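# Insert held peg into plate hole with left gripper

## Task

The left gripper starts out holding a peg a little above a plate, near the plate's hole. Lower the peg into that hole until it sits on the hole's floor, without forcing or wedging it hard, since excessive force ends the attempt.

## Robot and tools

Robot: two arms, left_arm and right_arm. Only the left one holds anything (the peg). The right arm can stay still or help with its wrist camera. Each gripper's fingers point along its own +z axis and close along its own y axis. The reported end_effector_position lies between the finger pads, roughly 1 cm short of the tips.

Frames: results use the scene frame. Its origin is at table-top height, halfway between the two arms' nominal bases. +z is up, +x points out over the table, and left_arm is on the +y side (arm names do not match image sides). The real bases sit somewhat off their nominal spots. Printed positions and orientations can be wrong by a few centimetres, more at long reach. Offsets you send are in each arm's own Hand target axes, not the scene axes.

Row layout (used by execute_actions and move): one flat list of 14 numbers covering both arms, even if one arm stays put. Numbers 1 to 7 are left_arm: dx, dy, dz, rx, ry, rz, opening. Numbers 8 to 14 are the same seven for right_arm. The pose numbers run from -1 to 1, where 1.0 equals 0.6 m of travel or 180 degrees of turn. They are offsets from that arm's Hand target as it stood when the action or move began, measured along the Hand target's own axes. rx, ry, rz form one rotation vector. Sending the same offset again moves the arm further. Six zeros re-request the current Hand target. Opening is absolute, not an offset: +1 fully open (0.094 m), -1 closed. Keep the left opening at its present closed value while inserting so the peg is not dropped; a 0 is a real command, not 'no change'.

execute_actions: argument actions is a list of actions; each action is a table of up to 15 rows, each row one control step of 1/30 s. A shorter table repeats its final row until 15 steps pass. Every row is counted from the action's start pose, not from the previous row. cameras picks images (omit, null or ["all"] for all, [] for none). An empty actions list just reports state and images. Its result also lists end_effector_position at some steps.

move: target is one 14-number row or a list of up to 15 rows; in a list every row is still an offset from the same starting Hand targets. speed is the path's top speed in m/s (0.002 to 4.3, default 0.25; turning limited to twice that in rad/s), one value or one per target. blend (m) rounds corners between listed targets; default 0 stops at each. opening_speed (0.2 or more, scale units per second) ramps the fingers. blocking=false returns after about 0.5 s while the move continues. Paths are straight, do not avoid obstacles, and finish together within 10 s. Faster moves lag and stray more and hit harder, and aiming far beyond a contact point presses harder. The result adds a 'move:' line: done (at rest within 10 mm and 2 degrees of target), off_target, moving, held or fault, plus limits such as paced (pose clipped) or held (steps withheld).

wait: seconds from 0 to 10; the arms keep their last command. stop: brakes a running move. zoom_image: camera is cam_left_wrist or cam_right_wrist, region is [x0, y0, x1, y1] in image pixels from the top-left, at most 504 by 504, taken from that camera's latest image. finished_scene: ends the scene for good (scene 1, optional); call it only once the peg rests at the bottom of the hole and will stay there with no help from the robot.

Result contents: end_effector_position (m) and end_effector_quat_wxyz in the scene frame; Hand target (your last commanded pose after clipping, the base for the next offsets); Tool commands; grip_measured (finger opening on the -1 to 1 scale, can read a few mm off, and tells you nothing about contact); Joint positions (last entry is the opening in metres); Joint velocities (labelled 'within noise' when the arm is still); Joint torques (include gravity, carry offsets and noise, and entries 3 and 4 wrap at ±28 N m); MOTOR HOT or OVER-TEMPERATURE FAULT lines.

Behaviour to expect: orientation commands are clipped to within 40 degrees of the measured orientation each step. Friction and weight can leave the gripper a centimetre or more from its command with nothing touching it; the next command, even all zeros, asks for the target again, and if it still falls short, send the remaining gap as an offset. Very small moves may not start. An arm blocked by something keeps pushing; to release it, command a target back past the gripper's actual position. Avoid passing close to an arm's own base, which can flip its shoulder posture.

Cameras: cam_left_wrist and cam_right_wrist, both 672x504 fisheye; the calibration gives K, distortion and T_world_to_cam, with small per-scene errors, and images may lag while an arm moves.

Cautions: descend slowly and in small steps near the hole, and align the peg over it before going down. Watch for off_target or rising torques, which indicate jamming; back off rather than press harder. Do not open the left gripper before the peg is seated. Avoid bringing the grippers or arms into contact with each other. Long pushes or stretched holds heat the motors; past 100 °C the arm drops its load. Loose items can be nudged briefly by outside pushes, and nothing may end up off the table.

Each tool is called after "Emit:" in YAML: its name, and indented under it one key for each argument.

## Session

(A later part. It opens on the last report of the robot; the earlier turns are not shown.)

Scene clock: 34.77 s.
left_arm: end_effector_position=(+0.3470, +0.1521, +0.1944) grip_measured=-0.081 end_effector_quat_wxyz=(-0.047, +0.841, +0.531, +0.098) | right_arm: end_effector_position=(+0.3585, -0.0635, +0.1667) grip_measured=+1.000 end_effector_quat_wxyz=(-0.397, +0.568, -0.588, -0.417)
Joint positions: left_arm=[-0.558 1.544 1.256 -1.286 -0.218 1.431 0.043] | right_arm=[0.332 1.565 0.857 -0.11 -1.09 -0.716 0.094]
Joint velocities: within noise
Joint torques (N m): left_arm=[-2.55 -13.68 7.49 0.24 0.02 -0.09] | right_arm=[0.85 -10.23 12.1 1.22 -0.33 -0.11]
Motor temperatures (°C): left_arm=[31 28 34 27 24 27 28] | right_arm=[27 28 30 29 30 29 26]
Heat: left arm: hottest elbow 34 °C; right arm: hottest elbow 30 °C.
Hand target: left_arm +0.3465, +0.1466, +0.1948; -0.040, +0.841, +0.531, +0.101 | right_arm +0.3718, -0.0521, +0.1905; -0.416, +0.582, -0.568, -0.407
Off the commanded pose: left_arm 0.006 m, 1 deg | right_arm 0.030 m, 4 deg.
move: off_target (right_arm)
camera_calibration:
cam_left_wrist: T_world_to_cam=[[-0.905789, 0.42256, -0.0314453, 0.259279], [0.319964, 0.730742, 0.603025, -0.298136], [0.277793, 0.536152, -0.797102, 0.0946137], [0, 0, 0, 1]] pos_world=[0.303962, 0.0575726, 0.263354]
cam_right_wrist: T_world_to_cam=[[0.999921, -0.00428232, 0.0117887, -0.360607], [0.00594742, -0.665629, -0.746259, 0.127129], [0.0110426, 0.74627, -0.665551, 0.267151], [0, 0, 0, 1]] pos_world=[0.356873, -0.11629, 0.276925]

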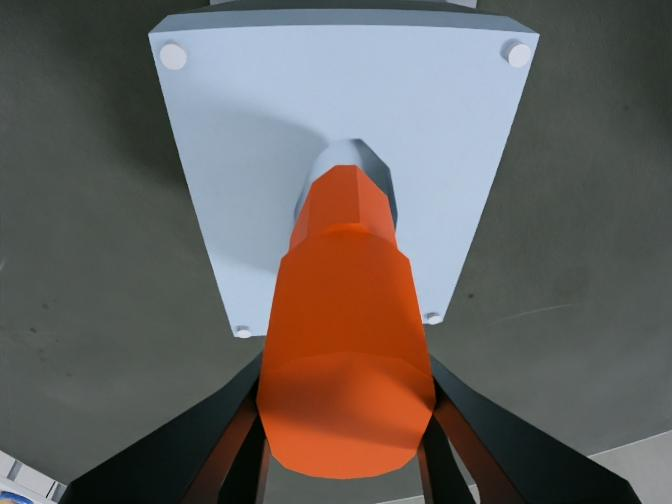

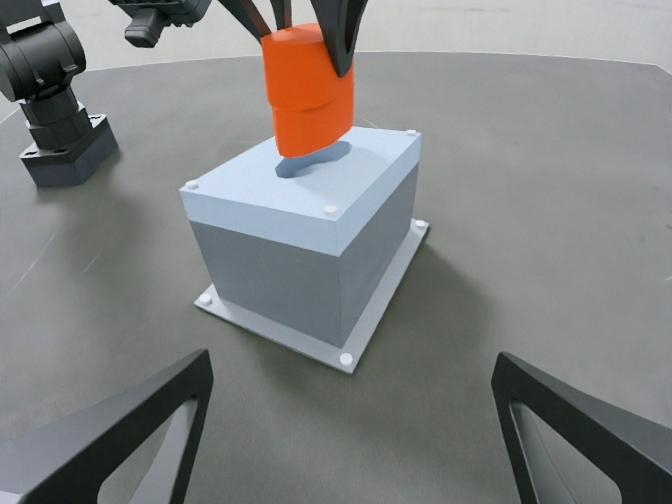

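Emit:
move:
  target: [-0.0068,-0.0018,0.0155,0,0,0,-1,0,0,0.0,0,0,0,1]
  speed: 0.05

Emit:
zoom_image:
  camera: "cam_left_wrist"
  region: [275, 100, 425, 275]

Emit:
zoom_image:
  camera: "cam_right_wrist"
  region: [265, 80, 395, 215]

Scene clock: 36.63 s.
left_arm: end_effector_position=(+0.3461, +0.1511, +0.1857) grip_measured=-0.081 end_effector_quat_wxyz=(-0.045, +0.840, +0.531, +0.099) | right_arm: end_effector_position=(+0.3586, -0.0635, +0.1668) grip_measured=+1.000 end_effector_quat_wxyz=(-0.397, +0.568, -0.588, -0.417)
Joint positions: left_arm=[-0.561 1.549 1.237 -1.261 -0.218 1.427 0.043] | right_arm=[0.332 1.565 0.857 -0.11 -1.09 -0.717 0.094]
Joint velocities: within noise
Joint torques (N m): left_arm=[-2.61 -13.63 7.38 0.25 0.01 -0.09] | right_arm=[0.85 -10.17 12.14 1.21 -0.33 -0.11]
Motor temperatures (°C): left_arm=[31 28 34 27 24 27 28] | right_arm=[27 28 31 29 30 29 26]
Heat: left arm: hottest elbow 34 °C; right arm: hottest elbow 31 °C.
Hand target: left_arm +0.3451, +0.1451, +0.1849; -0.040, +0.841, +0.531, +0.101 | right_arm +0.3719, -0.0521, +0.1906; -0.416, +0.582, -0.568, -0.407
Off the commanded pose: left_arm 0.006 m, 1 deg | right_arm 0.029 m, 4 deg.
move: off_target (right_arm)
camera_calibration:
cam_left_wrist: T_world_to_cam=[[-0.9063, 0.421208, -0.0346953, 0.259582], [0.317274, 0.732301, 0.602555, -0.291058], [0.279208, 0.535088, -0.797323, 0.0882624], [0, 0, 0, 1]] pos_world=[0.302961, 0.0565756, 0.254758]
cam_right_wrist: T_world_to_cam=[[0.999909, -0.00386184, 0.012923, -0.36087], [0.00707423, -0.665607, -0.746269, 0.126873], [0.0114836, 0.746293, -0.665519, 0.266979], [0, 0, 0, 1]] pos_world=[0.356873, -0.116191, 0.277025]

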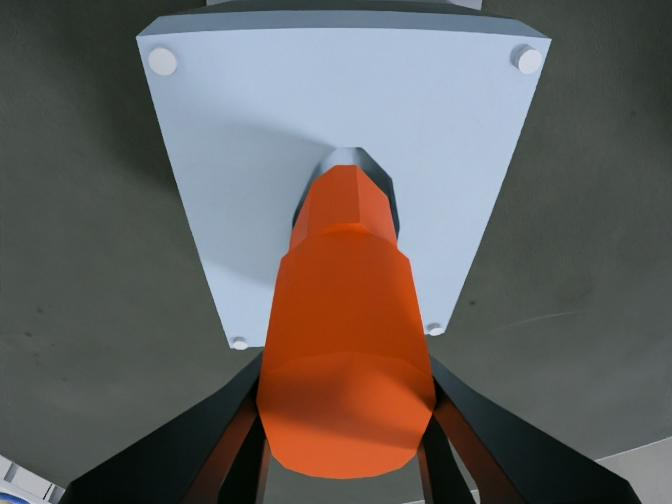

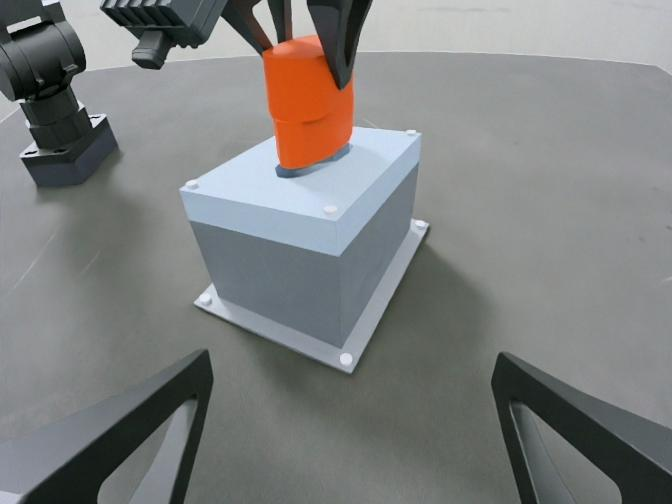

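Scaled by 2.880 from the camera's 672x504 image, which has a finer 960x720 frame.

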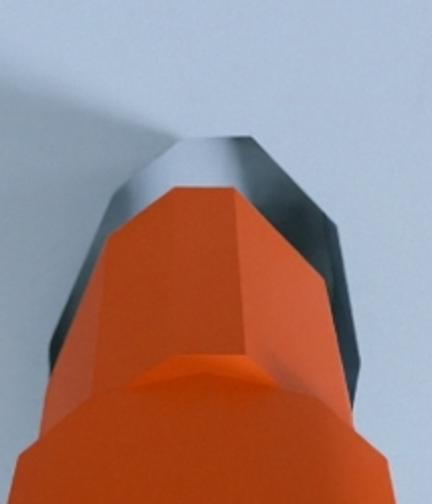

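Scaled by 3.733 from the camera's 672x504 image, which has a finer 960x720 frame.

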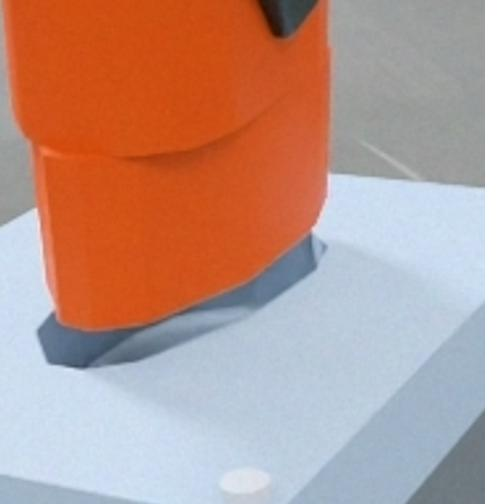

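Emit:
move:
  target: [-0.0058,-0.0016,0.0063,0,0,0,-1,0,0,0.0,0,0,0,1]
  speed: 0.04

Emit:
zoom_image:
  camera: "cam_left_wrist"
  region: [275, 100, 425, 275]

Emit:
zoom_image:
  camera: "cam_right_wrist"
  region: [265, 110, 365, 200]

Scene clock: 37.93 s.
left_arm: end_effector_position=(+0.3441, +0.1489, +0.1814) grip_measured=-0.081 end_effector_quat_wxyz=(-0.045, +0.840, +0.531, +0.099) | right_arm: end_effector_position=(+0.3586, -0.0635, +0.1668) grip_measured=+1.000 end_effector_quat_wxyz=(-0.397, +0.569, -0.588, -0.417)
Joint positions: left_arm=[-0.567 1.552 1.229 -1.251 -0.218 1.421 0.043] | right_arm=[0.332 1.565 0.857 -0.11 -1.09 -0.718 0.094]
Joint velocities: within noise
Joint torques (N m): left_arm=[-2.61 -13.45 7.36 0.27 0.01 -0.1] | right_arm=[0.79 -10.23 12.14 1.22 -0.33 -0.11]
Motor temperatures (°C): left_arm=[31 28 34 27 24 27 28] | right_arm=[27 28 31 29 30 29 26]
Heat: left arm: hottest elbow 34 °C; right arm: hottest elbow 31 °C.
Hand target: left_arm +0.3432, +0.1431, +0.1804; -0.040, +0.841, +0.531, +0.101 | right_arm +0.3719, -0.0521, +0.1906; -0.416, +0.582, -0.568, -0.407
Off the commanded pose: left_arm 0.006 m, 1 deg | right_arm 0.030 m, 4 deg.
move: off_target (right_arm)
camera_calibration:
cam_left_wrist: T_world_to_cam=[[-0.90609, 0.421644, -0.0348846, 0.258465], [0.317526, 0.732197, 0.602549, -0.286363], [0.279604, 0.534887, -0.797319, 0.0864079], [0, 0, 0, 1]] pos_world=[0.300961, 0.0544751, 0.250459]
cam_right_wrist: T_world_to_cam=[[0.999906, -0.00372191, 0.0132062, -0.360931], [0.00737885, -0.6656, -0.746272, 0.126766], [0.0115676, 0.746299, -0.66551, 0.266948], [0, 0, 0, 1]] pos_world=[0.356873, -0.116191, 0.277025]

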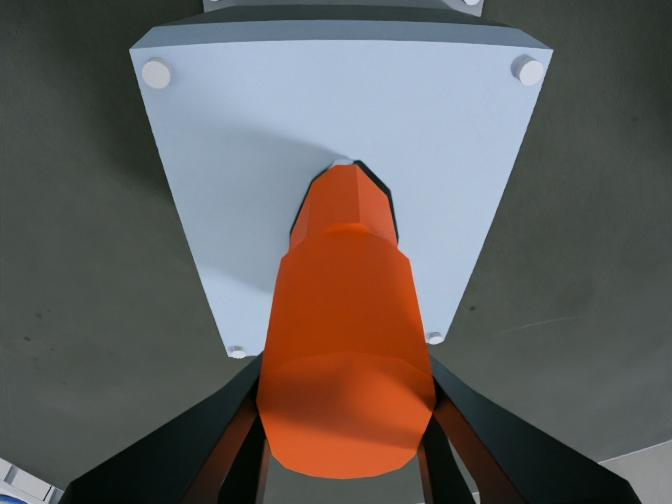

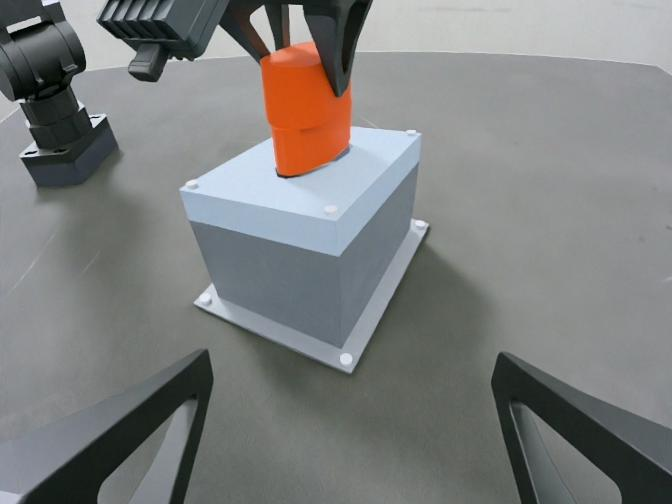

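Scaled by 2.880 from the camera's 672x504 image, which has a finer 960x720 frame.

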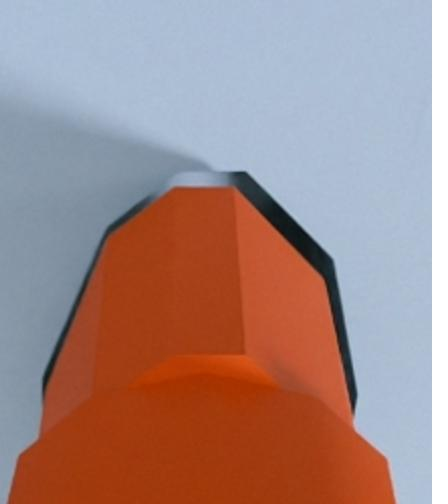

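Scaled by 5.040 from the camera's 672x504 image, which has a finer 960x720 frame.

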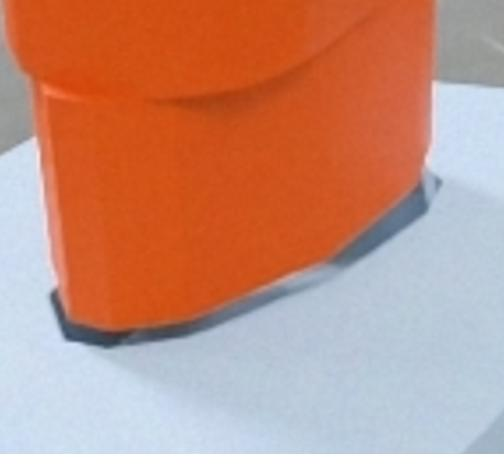

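Emit:
move:
  target: [-0.0014,-0.0003,0.0065,0,0,0,-1,0,0,0.0,0,0,0,1]
  speed: 0.03

Emit:
zoom_image:
  camera: "cam_left_wrist"
  region: [275, 100, 425, 275]

Emit:
zoom_image:
  camera: "cam_right_wrist"
  region: [265, 110, 365, 200]

Scene clock: 39.00 s.
left_arm: end_effector_position=(+0.3441, +0.1489, +0.1772) grip_measured=-0.081 end_effector_quat_wxyz=(-0.045, +0.840, +0.531, +0.099) | right_arm: end_effector_position=(+0.3586, -0.0635, +0.1668) grip_measured=+1.000 end_effector_quat_wxyz=(-0.397, +0.569, -0.588, -0.417)
Joint positions: left_arm=[-0.567 1.555 1.221 -1.24 -0.218 1.42 0.043] | right_arm=[0.332 1.565 0.857 -0.11 -1.09 -0.718 0.094]
Joint velocities: within noise
Joint torques (N m): left_arm=[-2.61 -13.57 7.34 0.25 0.01 -0.09] | right_arm=[0.85 -10.29 12.1 1.21 -0.32 -0.1]
Motor temperatures (°C): left_arm=[31 28 34 27 24 27 28] | right_arm=[27 28 31 29 30 29 26]
Heat: left arm: hottest elbow 34 °C; right arm: hottest elbow 31 °C.
Hand target: left_arm +0.3433, +0.1431, +0.1763; -0.040, +0.841, +0.531, +0.101 | right_arm +0.3719, -0.0521, +0.1906; -0.416, +0.582, -0.568, -0.407
Off the commanded pose: left_arm 0.006 m, 1 deg | right_arm 0.030 m, 4 deg.
move: off_target (right_arm)
camera_calibration:
cam_left_wrist: T_world_to_cam=[[-0.906258, 0.421306, -0.0346162, 0.258451], [0.317377, 0.732212, 0.602608, -0.283701], [0.279229, 0.535132, -0.797286, 0.0830954], [0, 0, 0, 1]] pos_world=[0.301061, 0.0543754, 0.246158]
cam_right_wrist: T_world_to_cam=[[0.999906, -0.00372191, 0.0132062, -0.360931], [0.00737885, -0.6656, -0.746272, 0.126766], [0.0115676, 0.746299, -0.66551, 0.266948], [0, 0, 0, 1]] pos_world=[0.356873, -0.116191, 0.277025]

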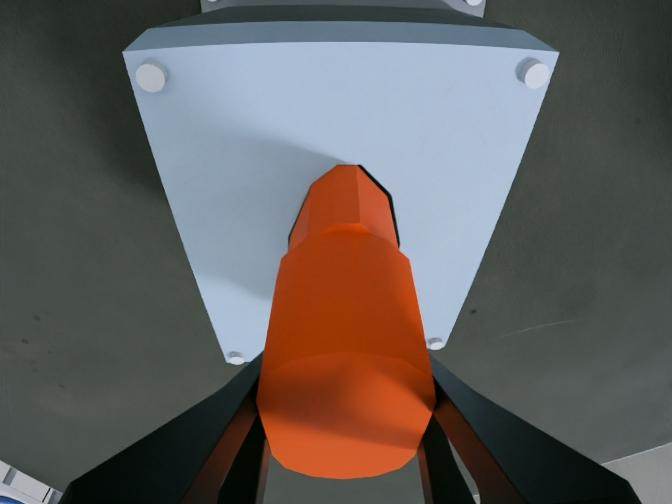

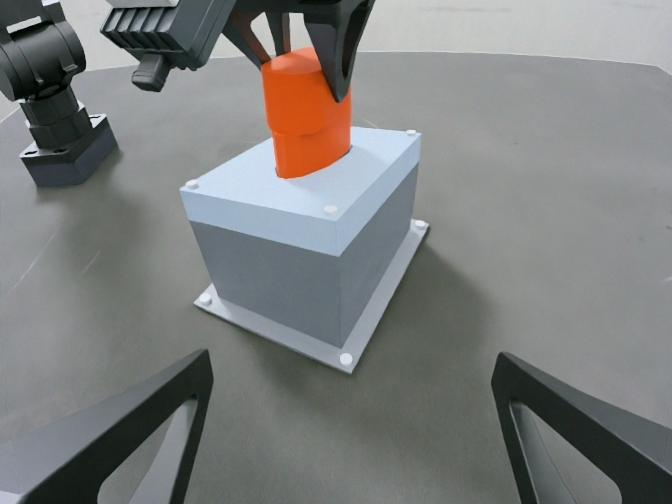

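Scaled by 2.880 from the camera's 672x504 image, which has a finer 960x720 frame.

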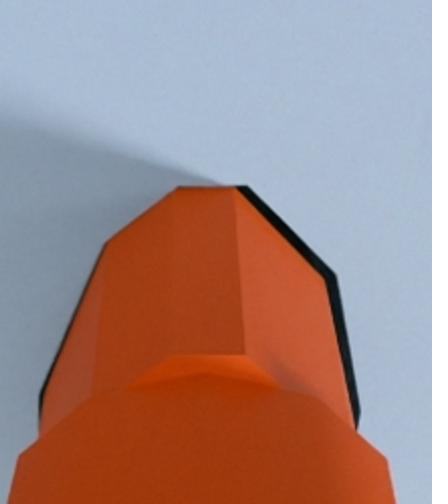

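Scaled by 5.040 from the camera's 672x504 image, which has a finer 960x720 frame.

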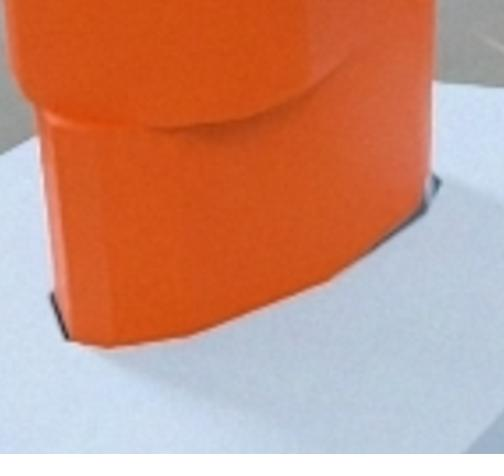

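Emit:
move:
  target: [0.0011,-0.0010,0,0,0,0,-1,0,0,0.0,0,0,0,1]
  speed: 0.03

Emit:
zoom_image:
  camera: "cam_left_wrist"
  region: [275, 100, 425, 275]

Emit:
zoom_image:
  camera: "cam_right_wrist"
  region: [265, 110, 365, 200]

Scene clock: 39.87 s.
left_arm: end_effector_position=(+0.3441, +0.1489, +0.1772) grip_measured=-0.081 end_effector_quat_wxyz=(-0.045, +0.840, +0.531, +0.099) | right_arm: end_effector_position=(+0.3586, -0.0635, +0.1670) grip_measured=+1.000 end_effector_quat_wxyz=(-0.397, +0.569, -0.588, -0.417)
Joint positions: left_arm=[-0.567 1.555 1.221 -1.24 -0.218 1.42 0.043] | right_arm=[0.332 1.565 0.857 -0.11 -1.09 -0.718 0.094]
Joint velocities: within noise
Joint torques (N m): left_arm=[-2.55 -13.74 7.2 0.27 0.01 -0.08] | right_arm=[0.85 -10.17 12.12 1.21 -0.32 -0.11]
Motor temperatures (°C): left_arm=[31 28 34 27 24 27 28] | right_arm=[27 28 31 29 30 29 26]
Heat: left arm: hottest elbow 34 °C; right arm: hottest elbow 31 °C.
Hand target: left_arm +0.3430, +0.1440, +0.1764; -0.040, +0.841, +0.531, +0.101 | right_arm +0.3719, -0.0521, +0.1907; -0.416, +0.582, -0.568, -0.407
Off the commanded pose: left_arm 0.005 m, 1 deg | right_arm 0.029 m, 4 deg.
move: off_target (right_arm)
camera_calibration:
cam_left_wrist: T_world_to_cam=[[-0.906258, 0.421306, -0.0346162, 0.258451], [0.317377, 0.732212, 0.602608, -0.283701], [0.279229, 0.535132, -0.797286, 0.0830954], [0, 0, 0, 1]] pos_world=[0.301061, 0.0543754, 0.246158]
cam_right_wrist: T_world_to_cam=[[0.9999, -0.00372589, 0.0136297, -0.361049], [0.007694, -0.665489, -0.746368, 0.126842], [0.0118513, 0.746398, -0.665394, 0.266959], [0, 0, 0, 1]] pos_world=[0.356874, -0.116191, 0.277224]

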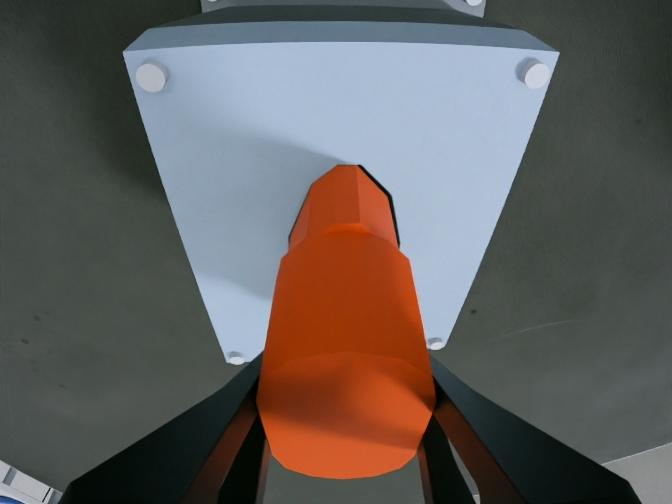

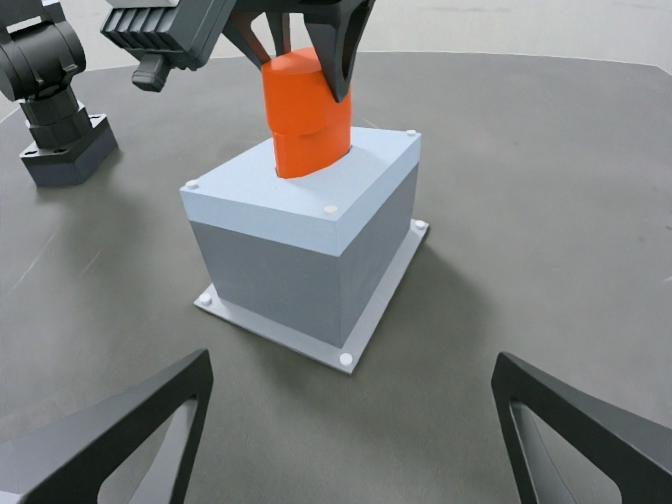

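Scaled by 2.880 from the camera's 672x504 image, which has a finer 960x720 frame.

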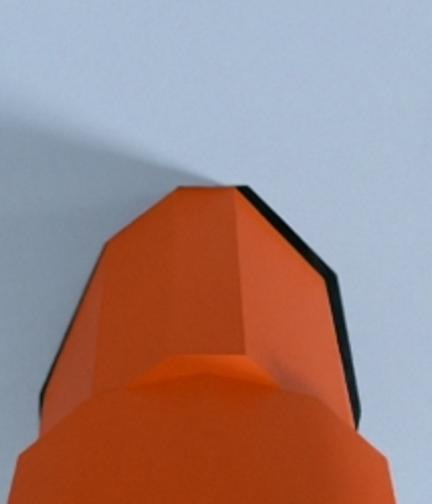

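Scaled by 5.040 from the camera's 672x504 image, which has a finer 960x720 frame.

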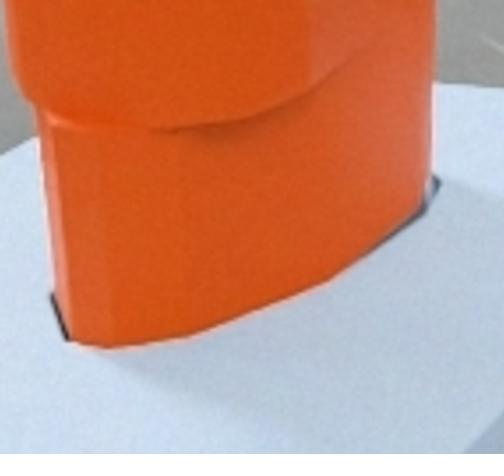

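Emit:
move:
  target:
    - [0,0,-0.004,0,0,0,-1,0,0,0,0,0,0,1]
    - [0.0114,-0.0079,-0.0012,0,0,0,-1,0,0,0.0,0,0,0,1]
  speed: 0.03
  cameras: []

Scene clock: 44.90 s.
left_arm: end_effector_position=(+0.3422, +0.1502, +0.1733) grip_measured=-0.081 end_effector_quat_wxyz=(-0.047, +0.840, +0.531, +0.098) | right_arm: end_effector_position=(+0.3586, -0.0635, +0.1670) grip_measured=+1.000 end_effector_quat_wxyz=(-0.397, +0.569, -0.588, -0.417)
Joint positions: left_arm=[-0.567 1.555 1.211 -1.234 -0.218 1.42 0.043] | right_arm=[0.332 1.565 0.857 -0.11 -1.09 -0.718 0.094]
Joint velocities: within noise
Joint torques (N m): left_arm=[-1.55 -14.97 6.98 0.02 0 0.07] | right_arm=[0.91 -10.23 12.12 1.24 -0.32 -0.11]
Motor temperatures (°C): left_arm=[31 28 34 27 24 27 28] | right_arm=[27 28 31 29 30 29 26]
Heat: left arm: hottest elbow 34 °C; right arm: hottest elbow 31 °C.
Hand target: left_arm +0.3414, +0.1520, +0.1783; -0.040, +0.841, +0.531, +0.101 | right_arm +0.3719, -0.0521, +0.1907; -0.416, +0.582, -0.568, -0.407
Off the commanded pose: left_arm 0.005 m, 1 deg | right_arm 0.029 m, 4 deg.
move: off_target (right_arm)
No camera images: "cameras" was empty.

Emit:
wait:
  seconds: 0.1

Emit:
zoom_image:
  camera: "cam_left_wrist"
  region: [275, 100, 425, 275]

Emit:
zoom_image:
  camera: "cam_right_wrist"
  region: [265, 110, 365, 200]

Scene clock: 45.10 s.
left_arm: end_effector_position=(+0.3422, +0.1502, +0.1733) grip_measured=-0.081 end_effector_quat_wxyz=(-0.047, +0.840, +0.531, +0.098) | right_arm: end_effector_position=(+0.3586, -0.0635, +0.1670) grip_measured=+1.000 end_effector_quat_wxyz=(-0.397, +0.569, -0.588, -0.417)
Joint positions: left_arm=[-0.567 1.555 1.211 -1.233 -0.218 1.42 0.043] | right_arm=[0.332 1.565 0.857 -0.11 -1.09 -0.718 0.094]
Joint velocities: within noise
Joint torques (N m): left_arm=[-1.67 -14.97 6.97 0.03 0 0.07] | right_arm=[0.79 -10.17 12.11 1.2 -0.32 -0.11]
Motor temperatures (°C): left_arm=[31 28 34 27 24 27 28] | right_arm=[27 28 31 29 30 29 26]
Heat: left arm: hottest elbow 34 °C; right arm: hottest elbow 31 °C.
Hand target: left_arm +0.3415, +0.1519, +0.1784; -0.040, +0.841, +0.531, +0.101 | right_arm +0.3719, -0.0521, +0.1907; -0.416, +0.582, -0.568, -0.407
Tool commands: left_gripper/opening=-1.0 right_gripper/opening=+1.0
Off the commanded pose: left_arm 0.005 m, 1 deg | right_arm 0.029 m, 4 deg.
wait: 0.10 s; at rest by 0.07 s
camera_calibration:
cam_left_wrist: T_world_to_cam=[[-0.906487, 0.421102, -0.0308986, 0.255494], [0.319039, 0.731038, 0.603156, -0.282179], [0.276578, 0.536895, -0.797024, 0.0805], [0, 0, 0, 1]] pos_world=[0.299363, 0.0554744, 0.242253]
cam_right_wrist: T_world_to_cam=[[0.9999, -0.00372589, 0.0136297, -0.361049], [0.007694, -0.665489, -0.746368, 0.126842], [0.0118513, 0.746398, -0.665394, 0.266959], [0, 0, 0, 1]] pos_world=[0.356874, -0.116191, 0.277224]

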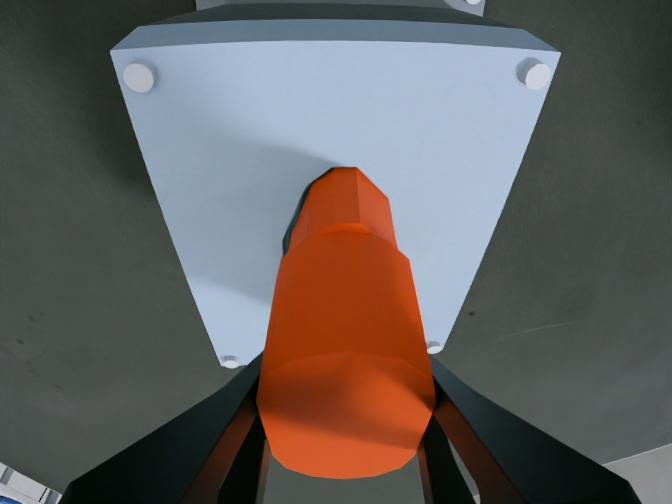

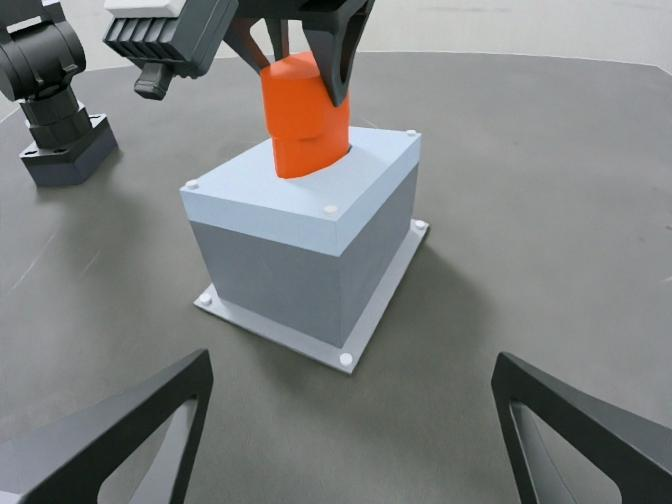

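Scaled by 2.880 from the camera's 672x504 image, which has a finer 960x720 frame.

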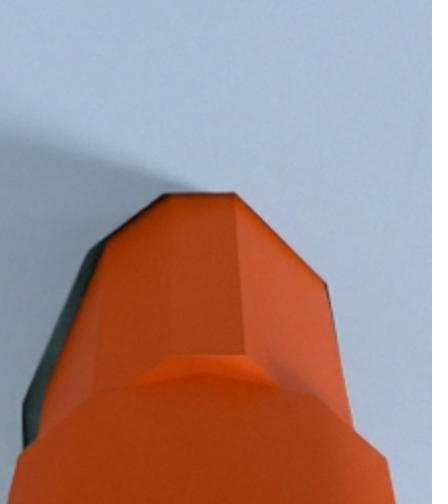

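Scaled by 5.040 from the camera's 672x504 image, which has a finer 960x720 frame.

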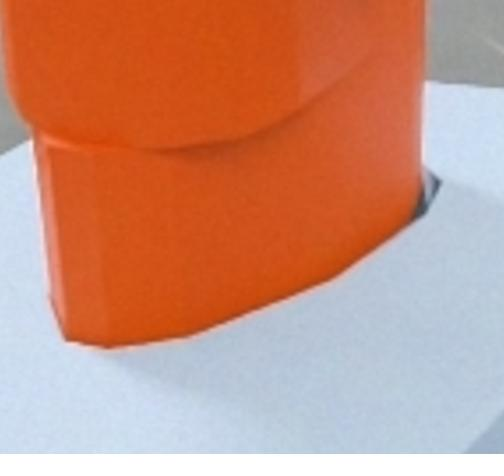

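Emit:
move:
  target: [0.0003,0.0023,0.0112,0,0,0,-1,0,0,0.0,0,0,0,1]
  speed: 0.02

Emit:
zoom_image:
  camera: "cam_left_wrist"
  region: [275, 100, 425, 275]

Emit:
zoom_image:
  camera: "cam_right_wrist"
  region: [265, 110, 365, 200]

Scene clock: 46.20 s.
left_arm: end_effector_position=(+0.3429, +0.1497, +0.1703) grip_measured=-0.081 end_effector_quat_wxyz=(-0.044, +0.840, +0.531, +0.100) | right_arm: end_effector_position=(+0.3586, -0.0635, +0.1670) grip_measured=+1.000 end_effector_quat_wxyz=(-0.397, +0.569, -0.588, -0.417)
Joint positions: left_arm=[-0.567 1.555 1.202 -1.217 -0.218 1.421 0.043] | right_arm=[0.332 1.565 0.857 -0.11 -1.09 -0.718 0.094]
Joint velocities: within noise
Joint torques (N m): left_arm=[-1.26 -14.21 7.01 0.06 0 0.11] | right_arm=[0.91 -10.17 12.15 1.2 -0.33 -0.1]
Motor temperatures (°C): left_arm=[31 28 34 27 24 27 28] | right_arm=[27 28 31 29 30 29 26]
Heat: left arm: hottest elbow 34 °C; right arm: hottest elbow 31 °C.
Hand target: left_arm +0.3437, +0.1527, +0.1719; -0.040, +0.841, +0.531, +0.101 | right_arm +0.3719, -0.0521, +0.1907; -0.416, +0.582, -0.568, -0.407
Off the commanded pose: left_arm 0.003 m, 0 deg | right_arm 0.029 m, 4 deg.
move: off_target (right_arm)
camera_calibration:
cam_left_wrist: T_world_to_cam=[[-0.905827, 0.421922, -0.0382003, 0.256995], [0.316124, 0.733201, 0.602065, -0.279453], [0.282033, 0.533291, -0.797533, 0.0768584], [0, 0, 0, 1]] pos_world=[0.299458, 0.0554758, 0.239363]
cam_right_wrist: T_world_to_cam=[[0.9999, -0.00372589, 0.0136297, -0.361049], [0.007694, -0.665489, -0.746368, 0.126842], [0.0118513, 0.746398, -0.665394, 0.266959], [0, 0, 0, 1]] pos_world=[0.356874, -0.116191, 0.277224]

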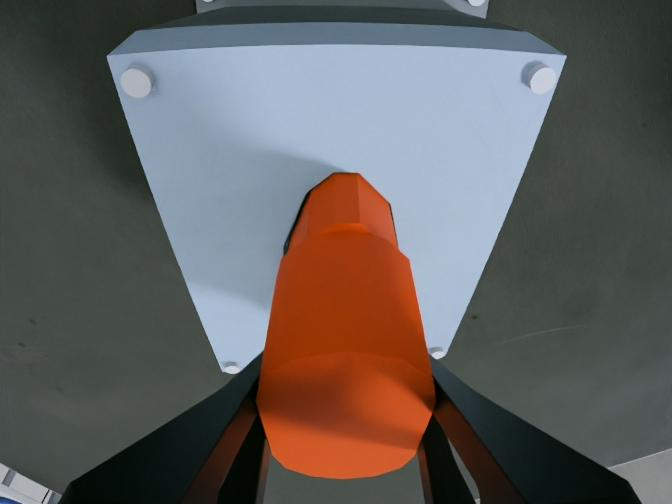

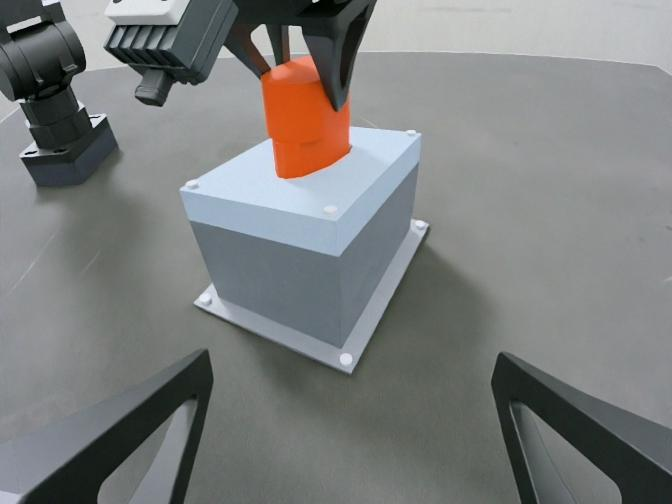

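Scaled by 2.880 from the camera's 672x504 image, which has a finer 960x720 frame.

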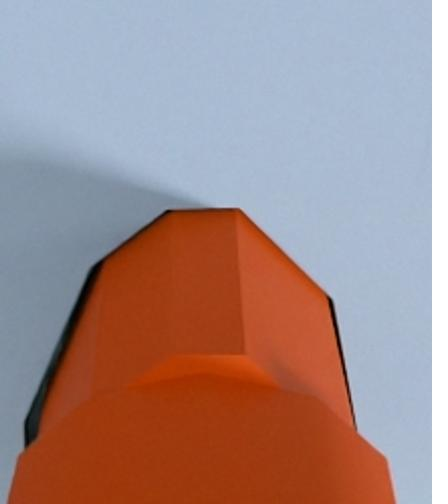

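Scaled by 5.040 from the camera's 672x504 image, which has a finer 960x720 frame.

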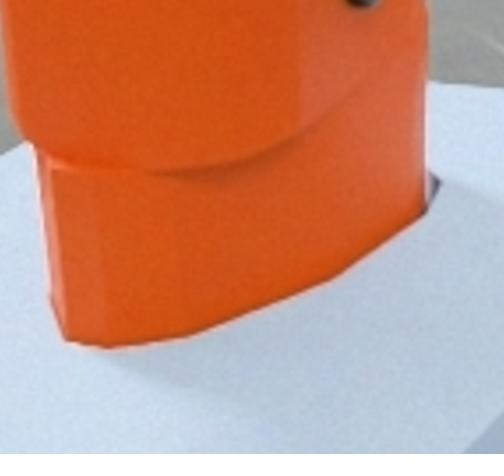

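Emit:
move:
  target: [-0.0015,0.0003,0.0082,0,0,0,-1,0,0,0.0,0,0,0,1]
  speed: 0.02

Emit:
zoom_image:
  camera: "cam_right_wrist"
  region: [265, 110, 365, 200]

Emit:
zoom_image:
  camera: "cam_left_wrist"
  region: [275, 100, 425, 275]

Scene clock: 47.17 s.
left_arm: end_effector_position=(+0.3429, +0.1497, +0.1675) grip_measured=-0.081 end_effector_quat_wxyz=(-0.042, +0.840, +0.531, +0.100) | right_arm: end_effector_position=(+0.3586, -0.0635, +0.1670) grip_measured=+1.000 end_effector_quat_wxyz=(-0.397, +0.569, -0.588, -0.417)
Joint positions: left_arm=[-0.567 1.555 1.194 -1.205 -0.218 1.422 0.043] | right_arm=[0.332 1.565 0.857 -0.11 -1.09 -0.718 0.094]
Joint velocities: within noise
Joint torques (N m): left_arm=[-1.26 -13.8 7.02 0.1 0.01 0.1] | right_arm=[0.85 -10.17 12.1 1.22 -0.32 -0.11]
Motor temperatures (°C): left_arm=[31 28 34 27 24 27 28] | right_arm=[27 28 31 29 30 29 26]
Heat: left arm: hottest elbow 34 °C; right arm: hottest elbow 31 °C.
Hand target: left_arm +0.3440, +0.1527, +0.1668; -0.040, +0.841, +0.531, +0.101 | right_arm +0.3719, -0.0521, +0.1907; -0.416, +0.582, -0.568, -0.407
Off the commanded pose: left_arm 0.003 m, 0 deg | right_arm 0.029 m, 4 deg.
move: off_target (right_arm)
camera_calibration:
cam_left_wrist: T_world_to_cam=[[-0.905372, 0.422483, -0.0425436, 0.257431], [0.314452, 0.73443, 0.601442, -0.27717], [0.285344, 0.531151, -0.797783, 0.0738496], [0, 0, 0, 1]] pos_world=[0.299155, 0.0555765, 0.23657]
cam_right_wrist: T_world_to_cam=[[0.9999, -0.00372589, 0.0136297, -0.361049], [0.007694, -0.665489, -0.746368, 0.126842], [0.0118513, 0.746398, -0.665394, 0.266959], [0, 0, 0, 1]] pos_world=[0.356874, -0.116191, 0.277224]

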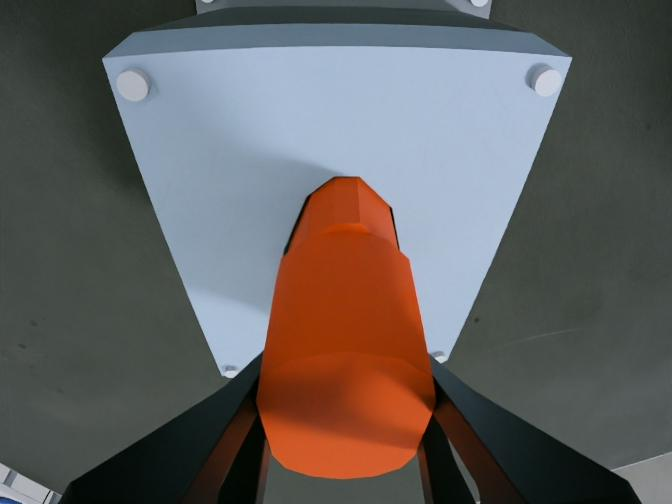

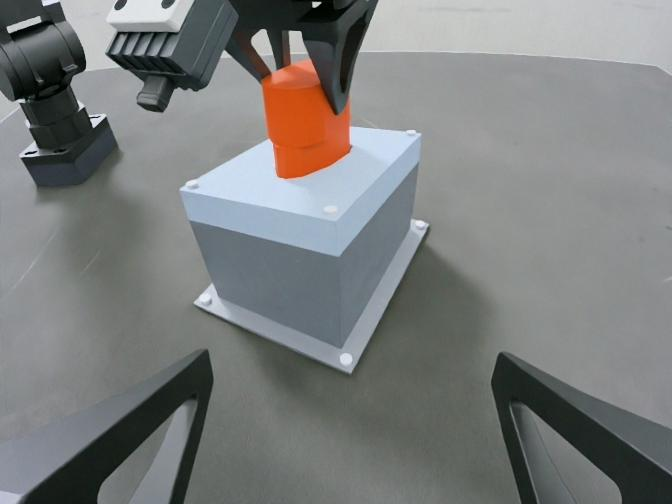

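Scaled by 5.040 from the camera's 672x504 image, which has a finer 960x720 frame.

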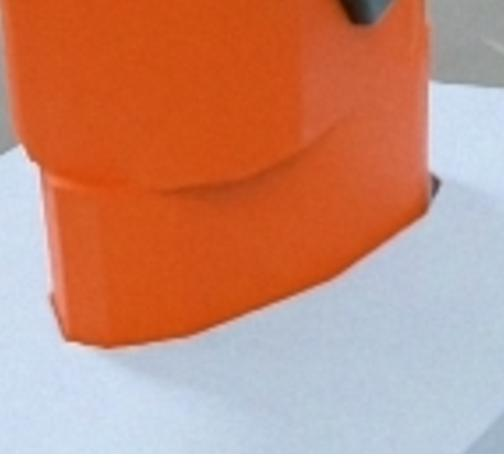

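Scaled by 2.880 from the camera's 672x504 image, which has a finer 960x720 frame.

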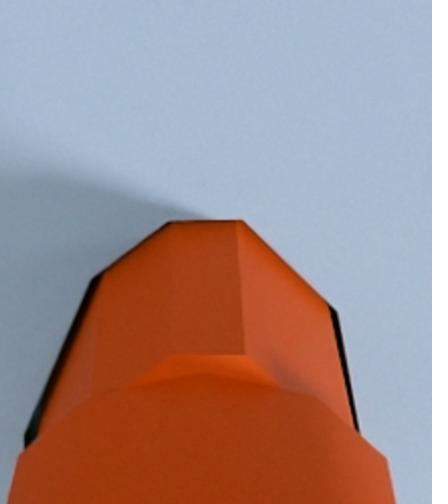

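Emit:
move:
  target: [-0.0018,-0.0003,0.0082,0,0,0,-1,0,0,0.0,0,0,0,1]
  speed: 0.02
  cameras: []

Emit:
move:
  target: [-0.0011,-0.0002,0.0049,0,0,0,-1,0,0,0.0,0,0,0,1]
  speed: 0.02

Emit:
zoom_image:
  camera: "cam_right_wrist"
  region: [265, 110, 365, 200]

Emit:
zoom_image:
  camera: "cam_left_wrist"
  region: [275, 100, 425, 275]

Scene clock: 48.13 s.
left_arm: end_effector_position=(+0.3431, +0.1496, +0.1646) grip_measured=-0.081 end_effector_quat_wxyz=(-0.039, +0.840, +0.531, +0.102) | right_arm: end_effector_position=(+0.3586, -0.0635, +0.1670) grip_measured=+1.000 end_effector_quat_wxyz=(-0.397, +0.569, -0.588, -0.417)
Joint positions: left_arm=[-0.567 1.555 1.186 -1.191 -0.218 1.422 0.043] | right_arm=[0.332 1.565 0.857 -0.11 -1.09 -0.718 0.094]
Joint velocities: within noise
Joint torques (N m): left_arm=[-1.26 -13.39 6.99 0.14 0.01 0.1] | right_arm=[0.97 -10.23 12.15 1.21 -0.32 -0.1]
Motor temperatures (°C): left_arm=[31 28 34 27 24 27 28] | right_arm=[27 28 31 29 30 29 26]
Heat: left arm: hottest elbow 34 °C; right arm: hottest elbow 31 °C.
Hand target: left_arm +0.3441, +0.1526, +0.1619; -0.040, +0.841, +0.531, +0.101 | right_arm +0.3719, -0.0521, +0.1907; -0.416, +0.582, -0.568, -0.407
Off the commanded pose: left_arm 0.004 m, 0 deg | right_arm 0.029 m, 4 deg.
move: off_target (right_arm)
No camera images: "cameras" was empty.

Scene clock: 48.87 s.
left_arm: end_effector_position=(+0.3431, +0.1495, +0.1627) grip_measured=-0.081 end_effector_quat_wxyz=(-0.038, +0.840, +0.531, +0.102) | right_arm: end_effector_position=(+0.3586, -0.0635, +0.1670) grip_measured=+1.000 end_effector_quat_wxyz=(-0.397, +0.569, -0.588, -0.417)
Joint positions: left_arm=[-0.567 1.556 1.181 -1.183 -0.217 1.422 0.043] | right_arm=[0.332 1.565 0.857 -0.11 -1.09 -0.718 0.094]
Joint velocities: within noise
Joint torques (N m): left_arm=[-1.26 -13.33 7.01 0.1 0 0.1] | right_arm=[0.85 -10.17 12.11 1.2 -0.32 -0.11]
Motor temperatures (°C): left_arm=[31 28 34 27 24 27 28] | right_arm=[27 28 31 29 30 29 26]
Heat: left arm: hottest elbow 34 °C; right arm: hottest elbow 31 °C.
Hand target: left_arm +0.3440, +0.1526, +0.1588; -0.040, +0.841, +0.531, +0.101 | right_arm +0.3719, -0.0521, +0.1907; -0.416, +0.582, -0.568, -0.407
Off the commanded pose: left_arm 0.005 m, 0 deg | right_arm 0.029 m, 4 deg.
move: off_target (right_arm)
camera_calibration:
cam_left_wrist: T_world_to_cam=[[-0.904903, 0.422639, -0.0502698, 0.258518], [0.310964, 0.737155, 0.599919, -0.27322], [0.290606, 0.527237, -0.79848, 0.0689756], [0, 0, 0, 1]] pos_world=[0.298851, 0.0557792, 0.231981]
cam_right_wrist: T_world_to_cam=[[0.9999, -0.00372589, 0.0136297, -0.361049], [0.007694, -0.665489, -0.746368, 0.126842], [0.0118513, 0.746398, -0.665394, 0.266959], [0, 0, 0, 1]] pos_world=[0.356874, -0.116191, 0.277224]

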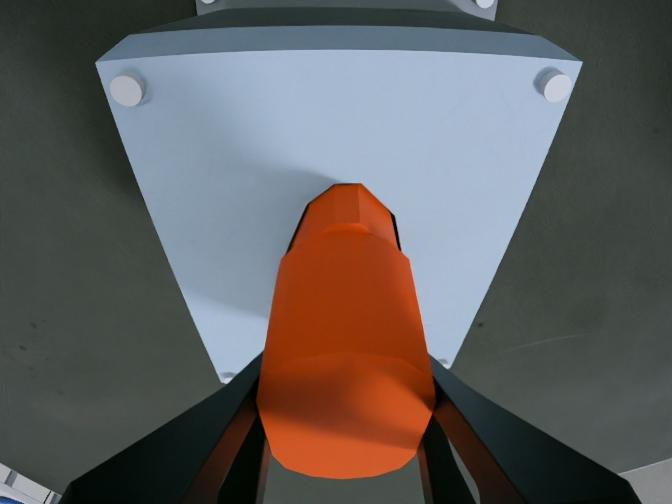

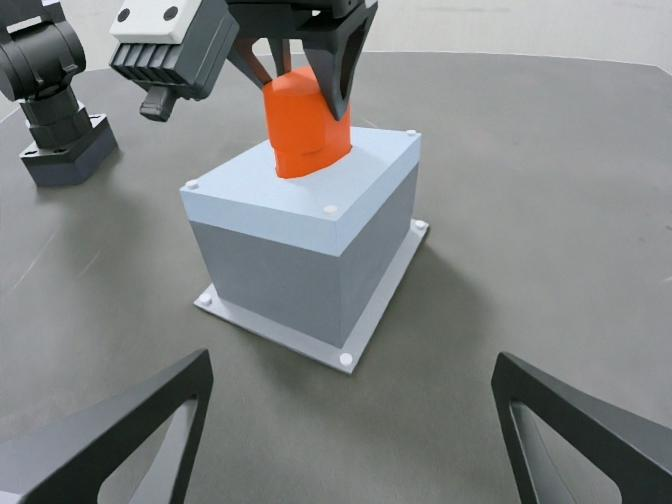

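Scaled by 5.040 from the camera's 672x504 image, which has a finer 960x720 frame.

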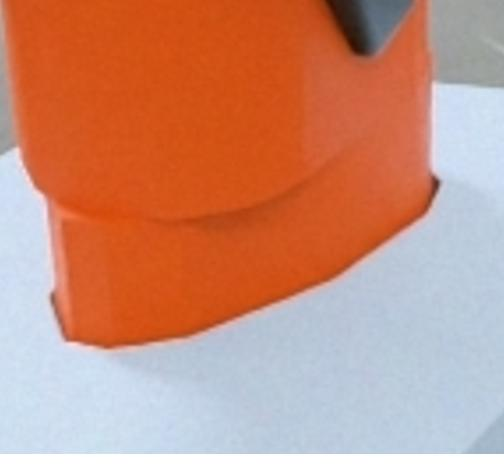

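Scaled by 2.880 from the camera's 672x504 image, which has a finer 960x720 frame.

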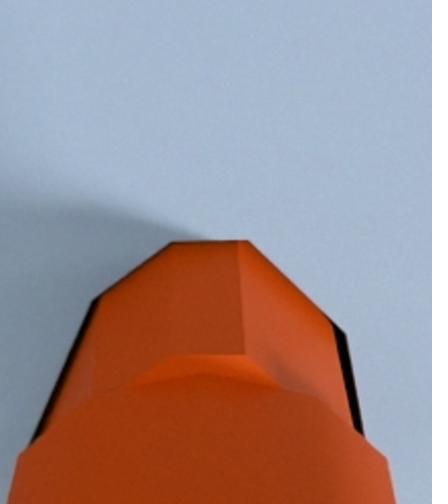

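Emit:
move:
  target: [-0.0003,-0.0003,0.0082,0,0,0,-1,0,0,0.0,0,0,0,1]
  speed: 0.02

Emit:
zoom_image:
  camera: "cam_right_wrist"
  region: [265, 110, 365, 200]

Emit:
zoom_image:
  camera: "cam_left_wrist"
  region: [275, 100, 425, 275]

Scene clock: 49.90 s.
left_arm: end_effector_position=(+0.3435, +0.1493, +0.1581) grip_measured=-0.081 end_effector_quat_wxyz=(-0.037, +0.841, +0.531, +0.102) | right_arm: end_effector_position=(+0.3586, -0.0635, +0.1670) grip_measured=+1.000 end_effector_quat_wxyz=(-0.397, +0.569, -0.588, -0.417)
Joint positions: left_arm=[-0.567 1.56 1.174 -1.169 -0.217 1.424 0.043] | right_arm=[0.332 1.565 0.857 -0.11 -1.09 -0.718 0.094]
Joint velocities: within noise
Joint torques (N m): left_arm=[-1.08 -13.22 6.9 0.06 0 0.1] | right_arm=[0.85 -10.17 12.11 1.21 -0.32 -0.1]
Motor temperatures (°C): left_arm=[31 28 34 27 24 27 28] | right_arm=[27 28 31 29 30 29 26]
Heat: left arm: hottest elbow 34 °C; right arm: hottest elbow 31 °C.
Hand target: left_arm +0.3444, +0.1534, +0.1541; -0.040, +0.841, +0.531, +0.101 | right_arm +0.3719, -0.0521, +0.1907; -0.416, +0.582, -0.568, -0.407
Off the commanded pose: left_arm 0.006 m, 0 deg | right_arm 0.029 m, 4 deg.
move: off_target (right_arm)
camera_calibration:
cam_left_wrist: T_world_to_cam=[[-0.904055, 0.424268, -0.0517713, 0.258506], [0.311569, 0.737087, 0.59969, -0.270573], [0.292589, 0.526022, -0.798556, 0.0647923], [0, 0, 0, 1]] pos_world=[0.299049, 0.0556775, 0.227383]
cam_right_wrist: T_world_to_cam=[[0.9999, -0.00372589, 0.0136297, -0.361049], [0.007694, -0.665489, -0.746368, 0.126842], [0.0118513, 0.746398, -0.665394, 0.266959], [0, 0, 0, 1]] pos_world=[0.356874, -0.116191, 0.277224]

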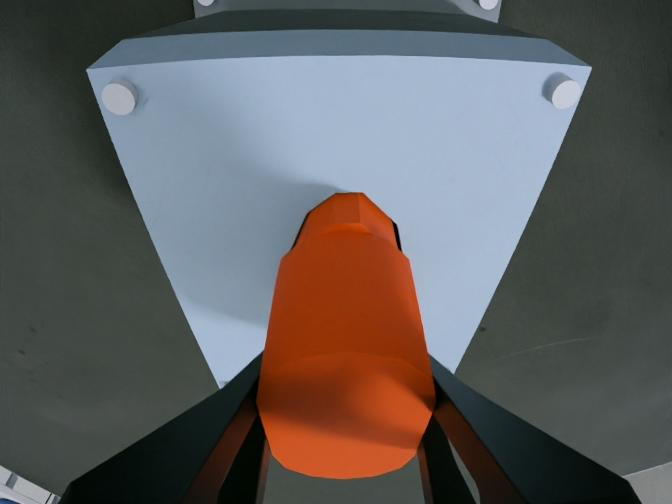

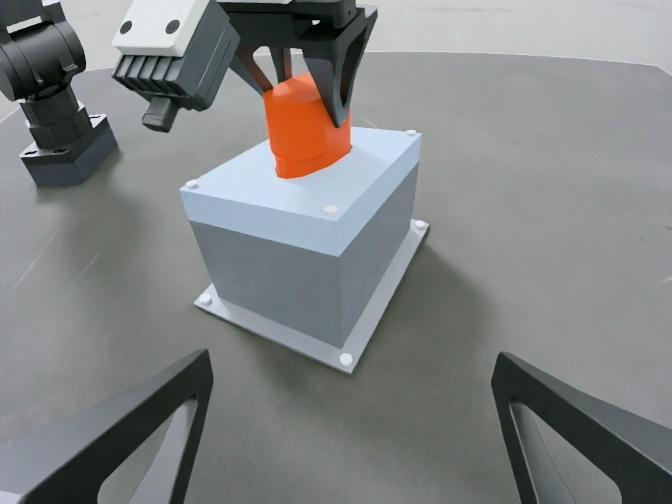

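Scaled by 5.040 from the camera's 672x504 image, which has a finer 960x720 frame.

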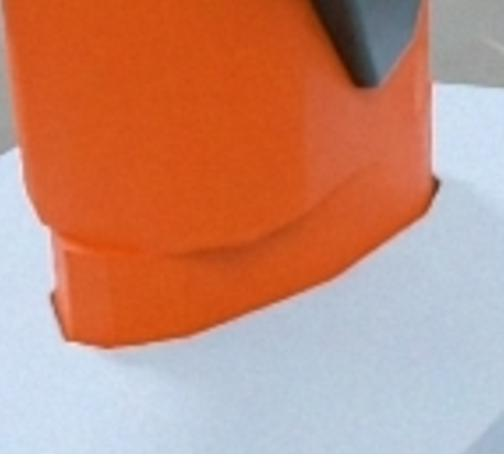

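Scaled by 2.880 from the camera's 672x504 image, which has a finer 960x720 frame.

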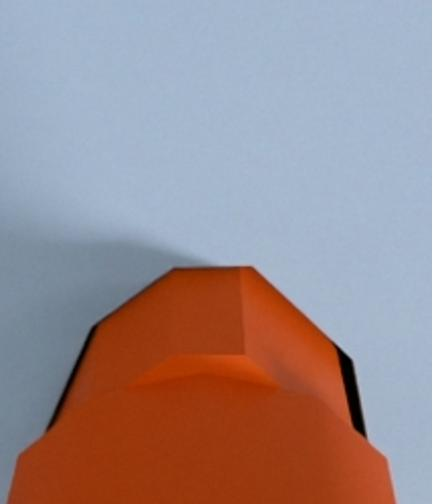

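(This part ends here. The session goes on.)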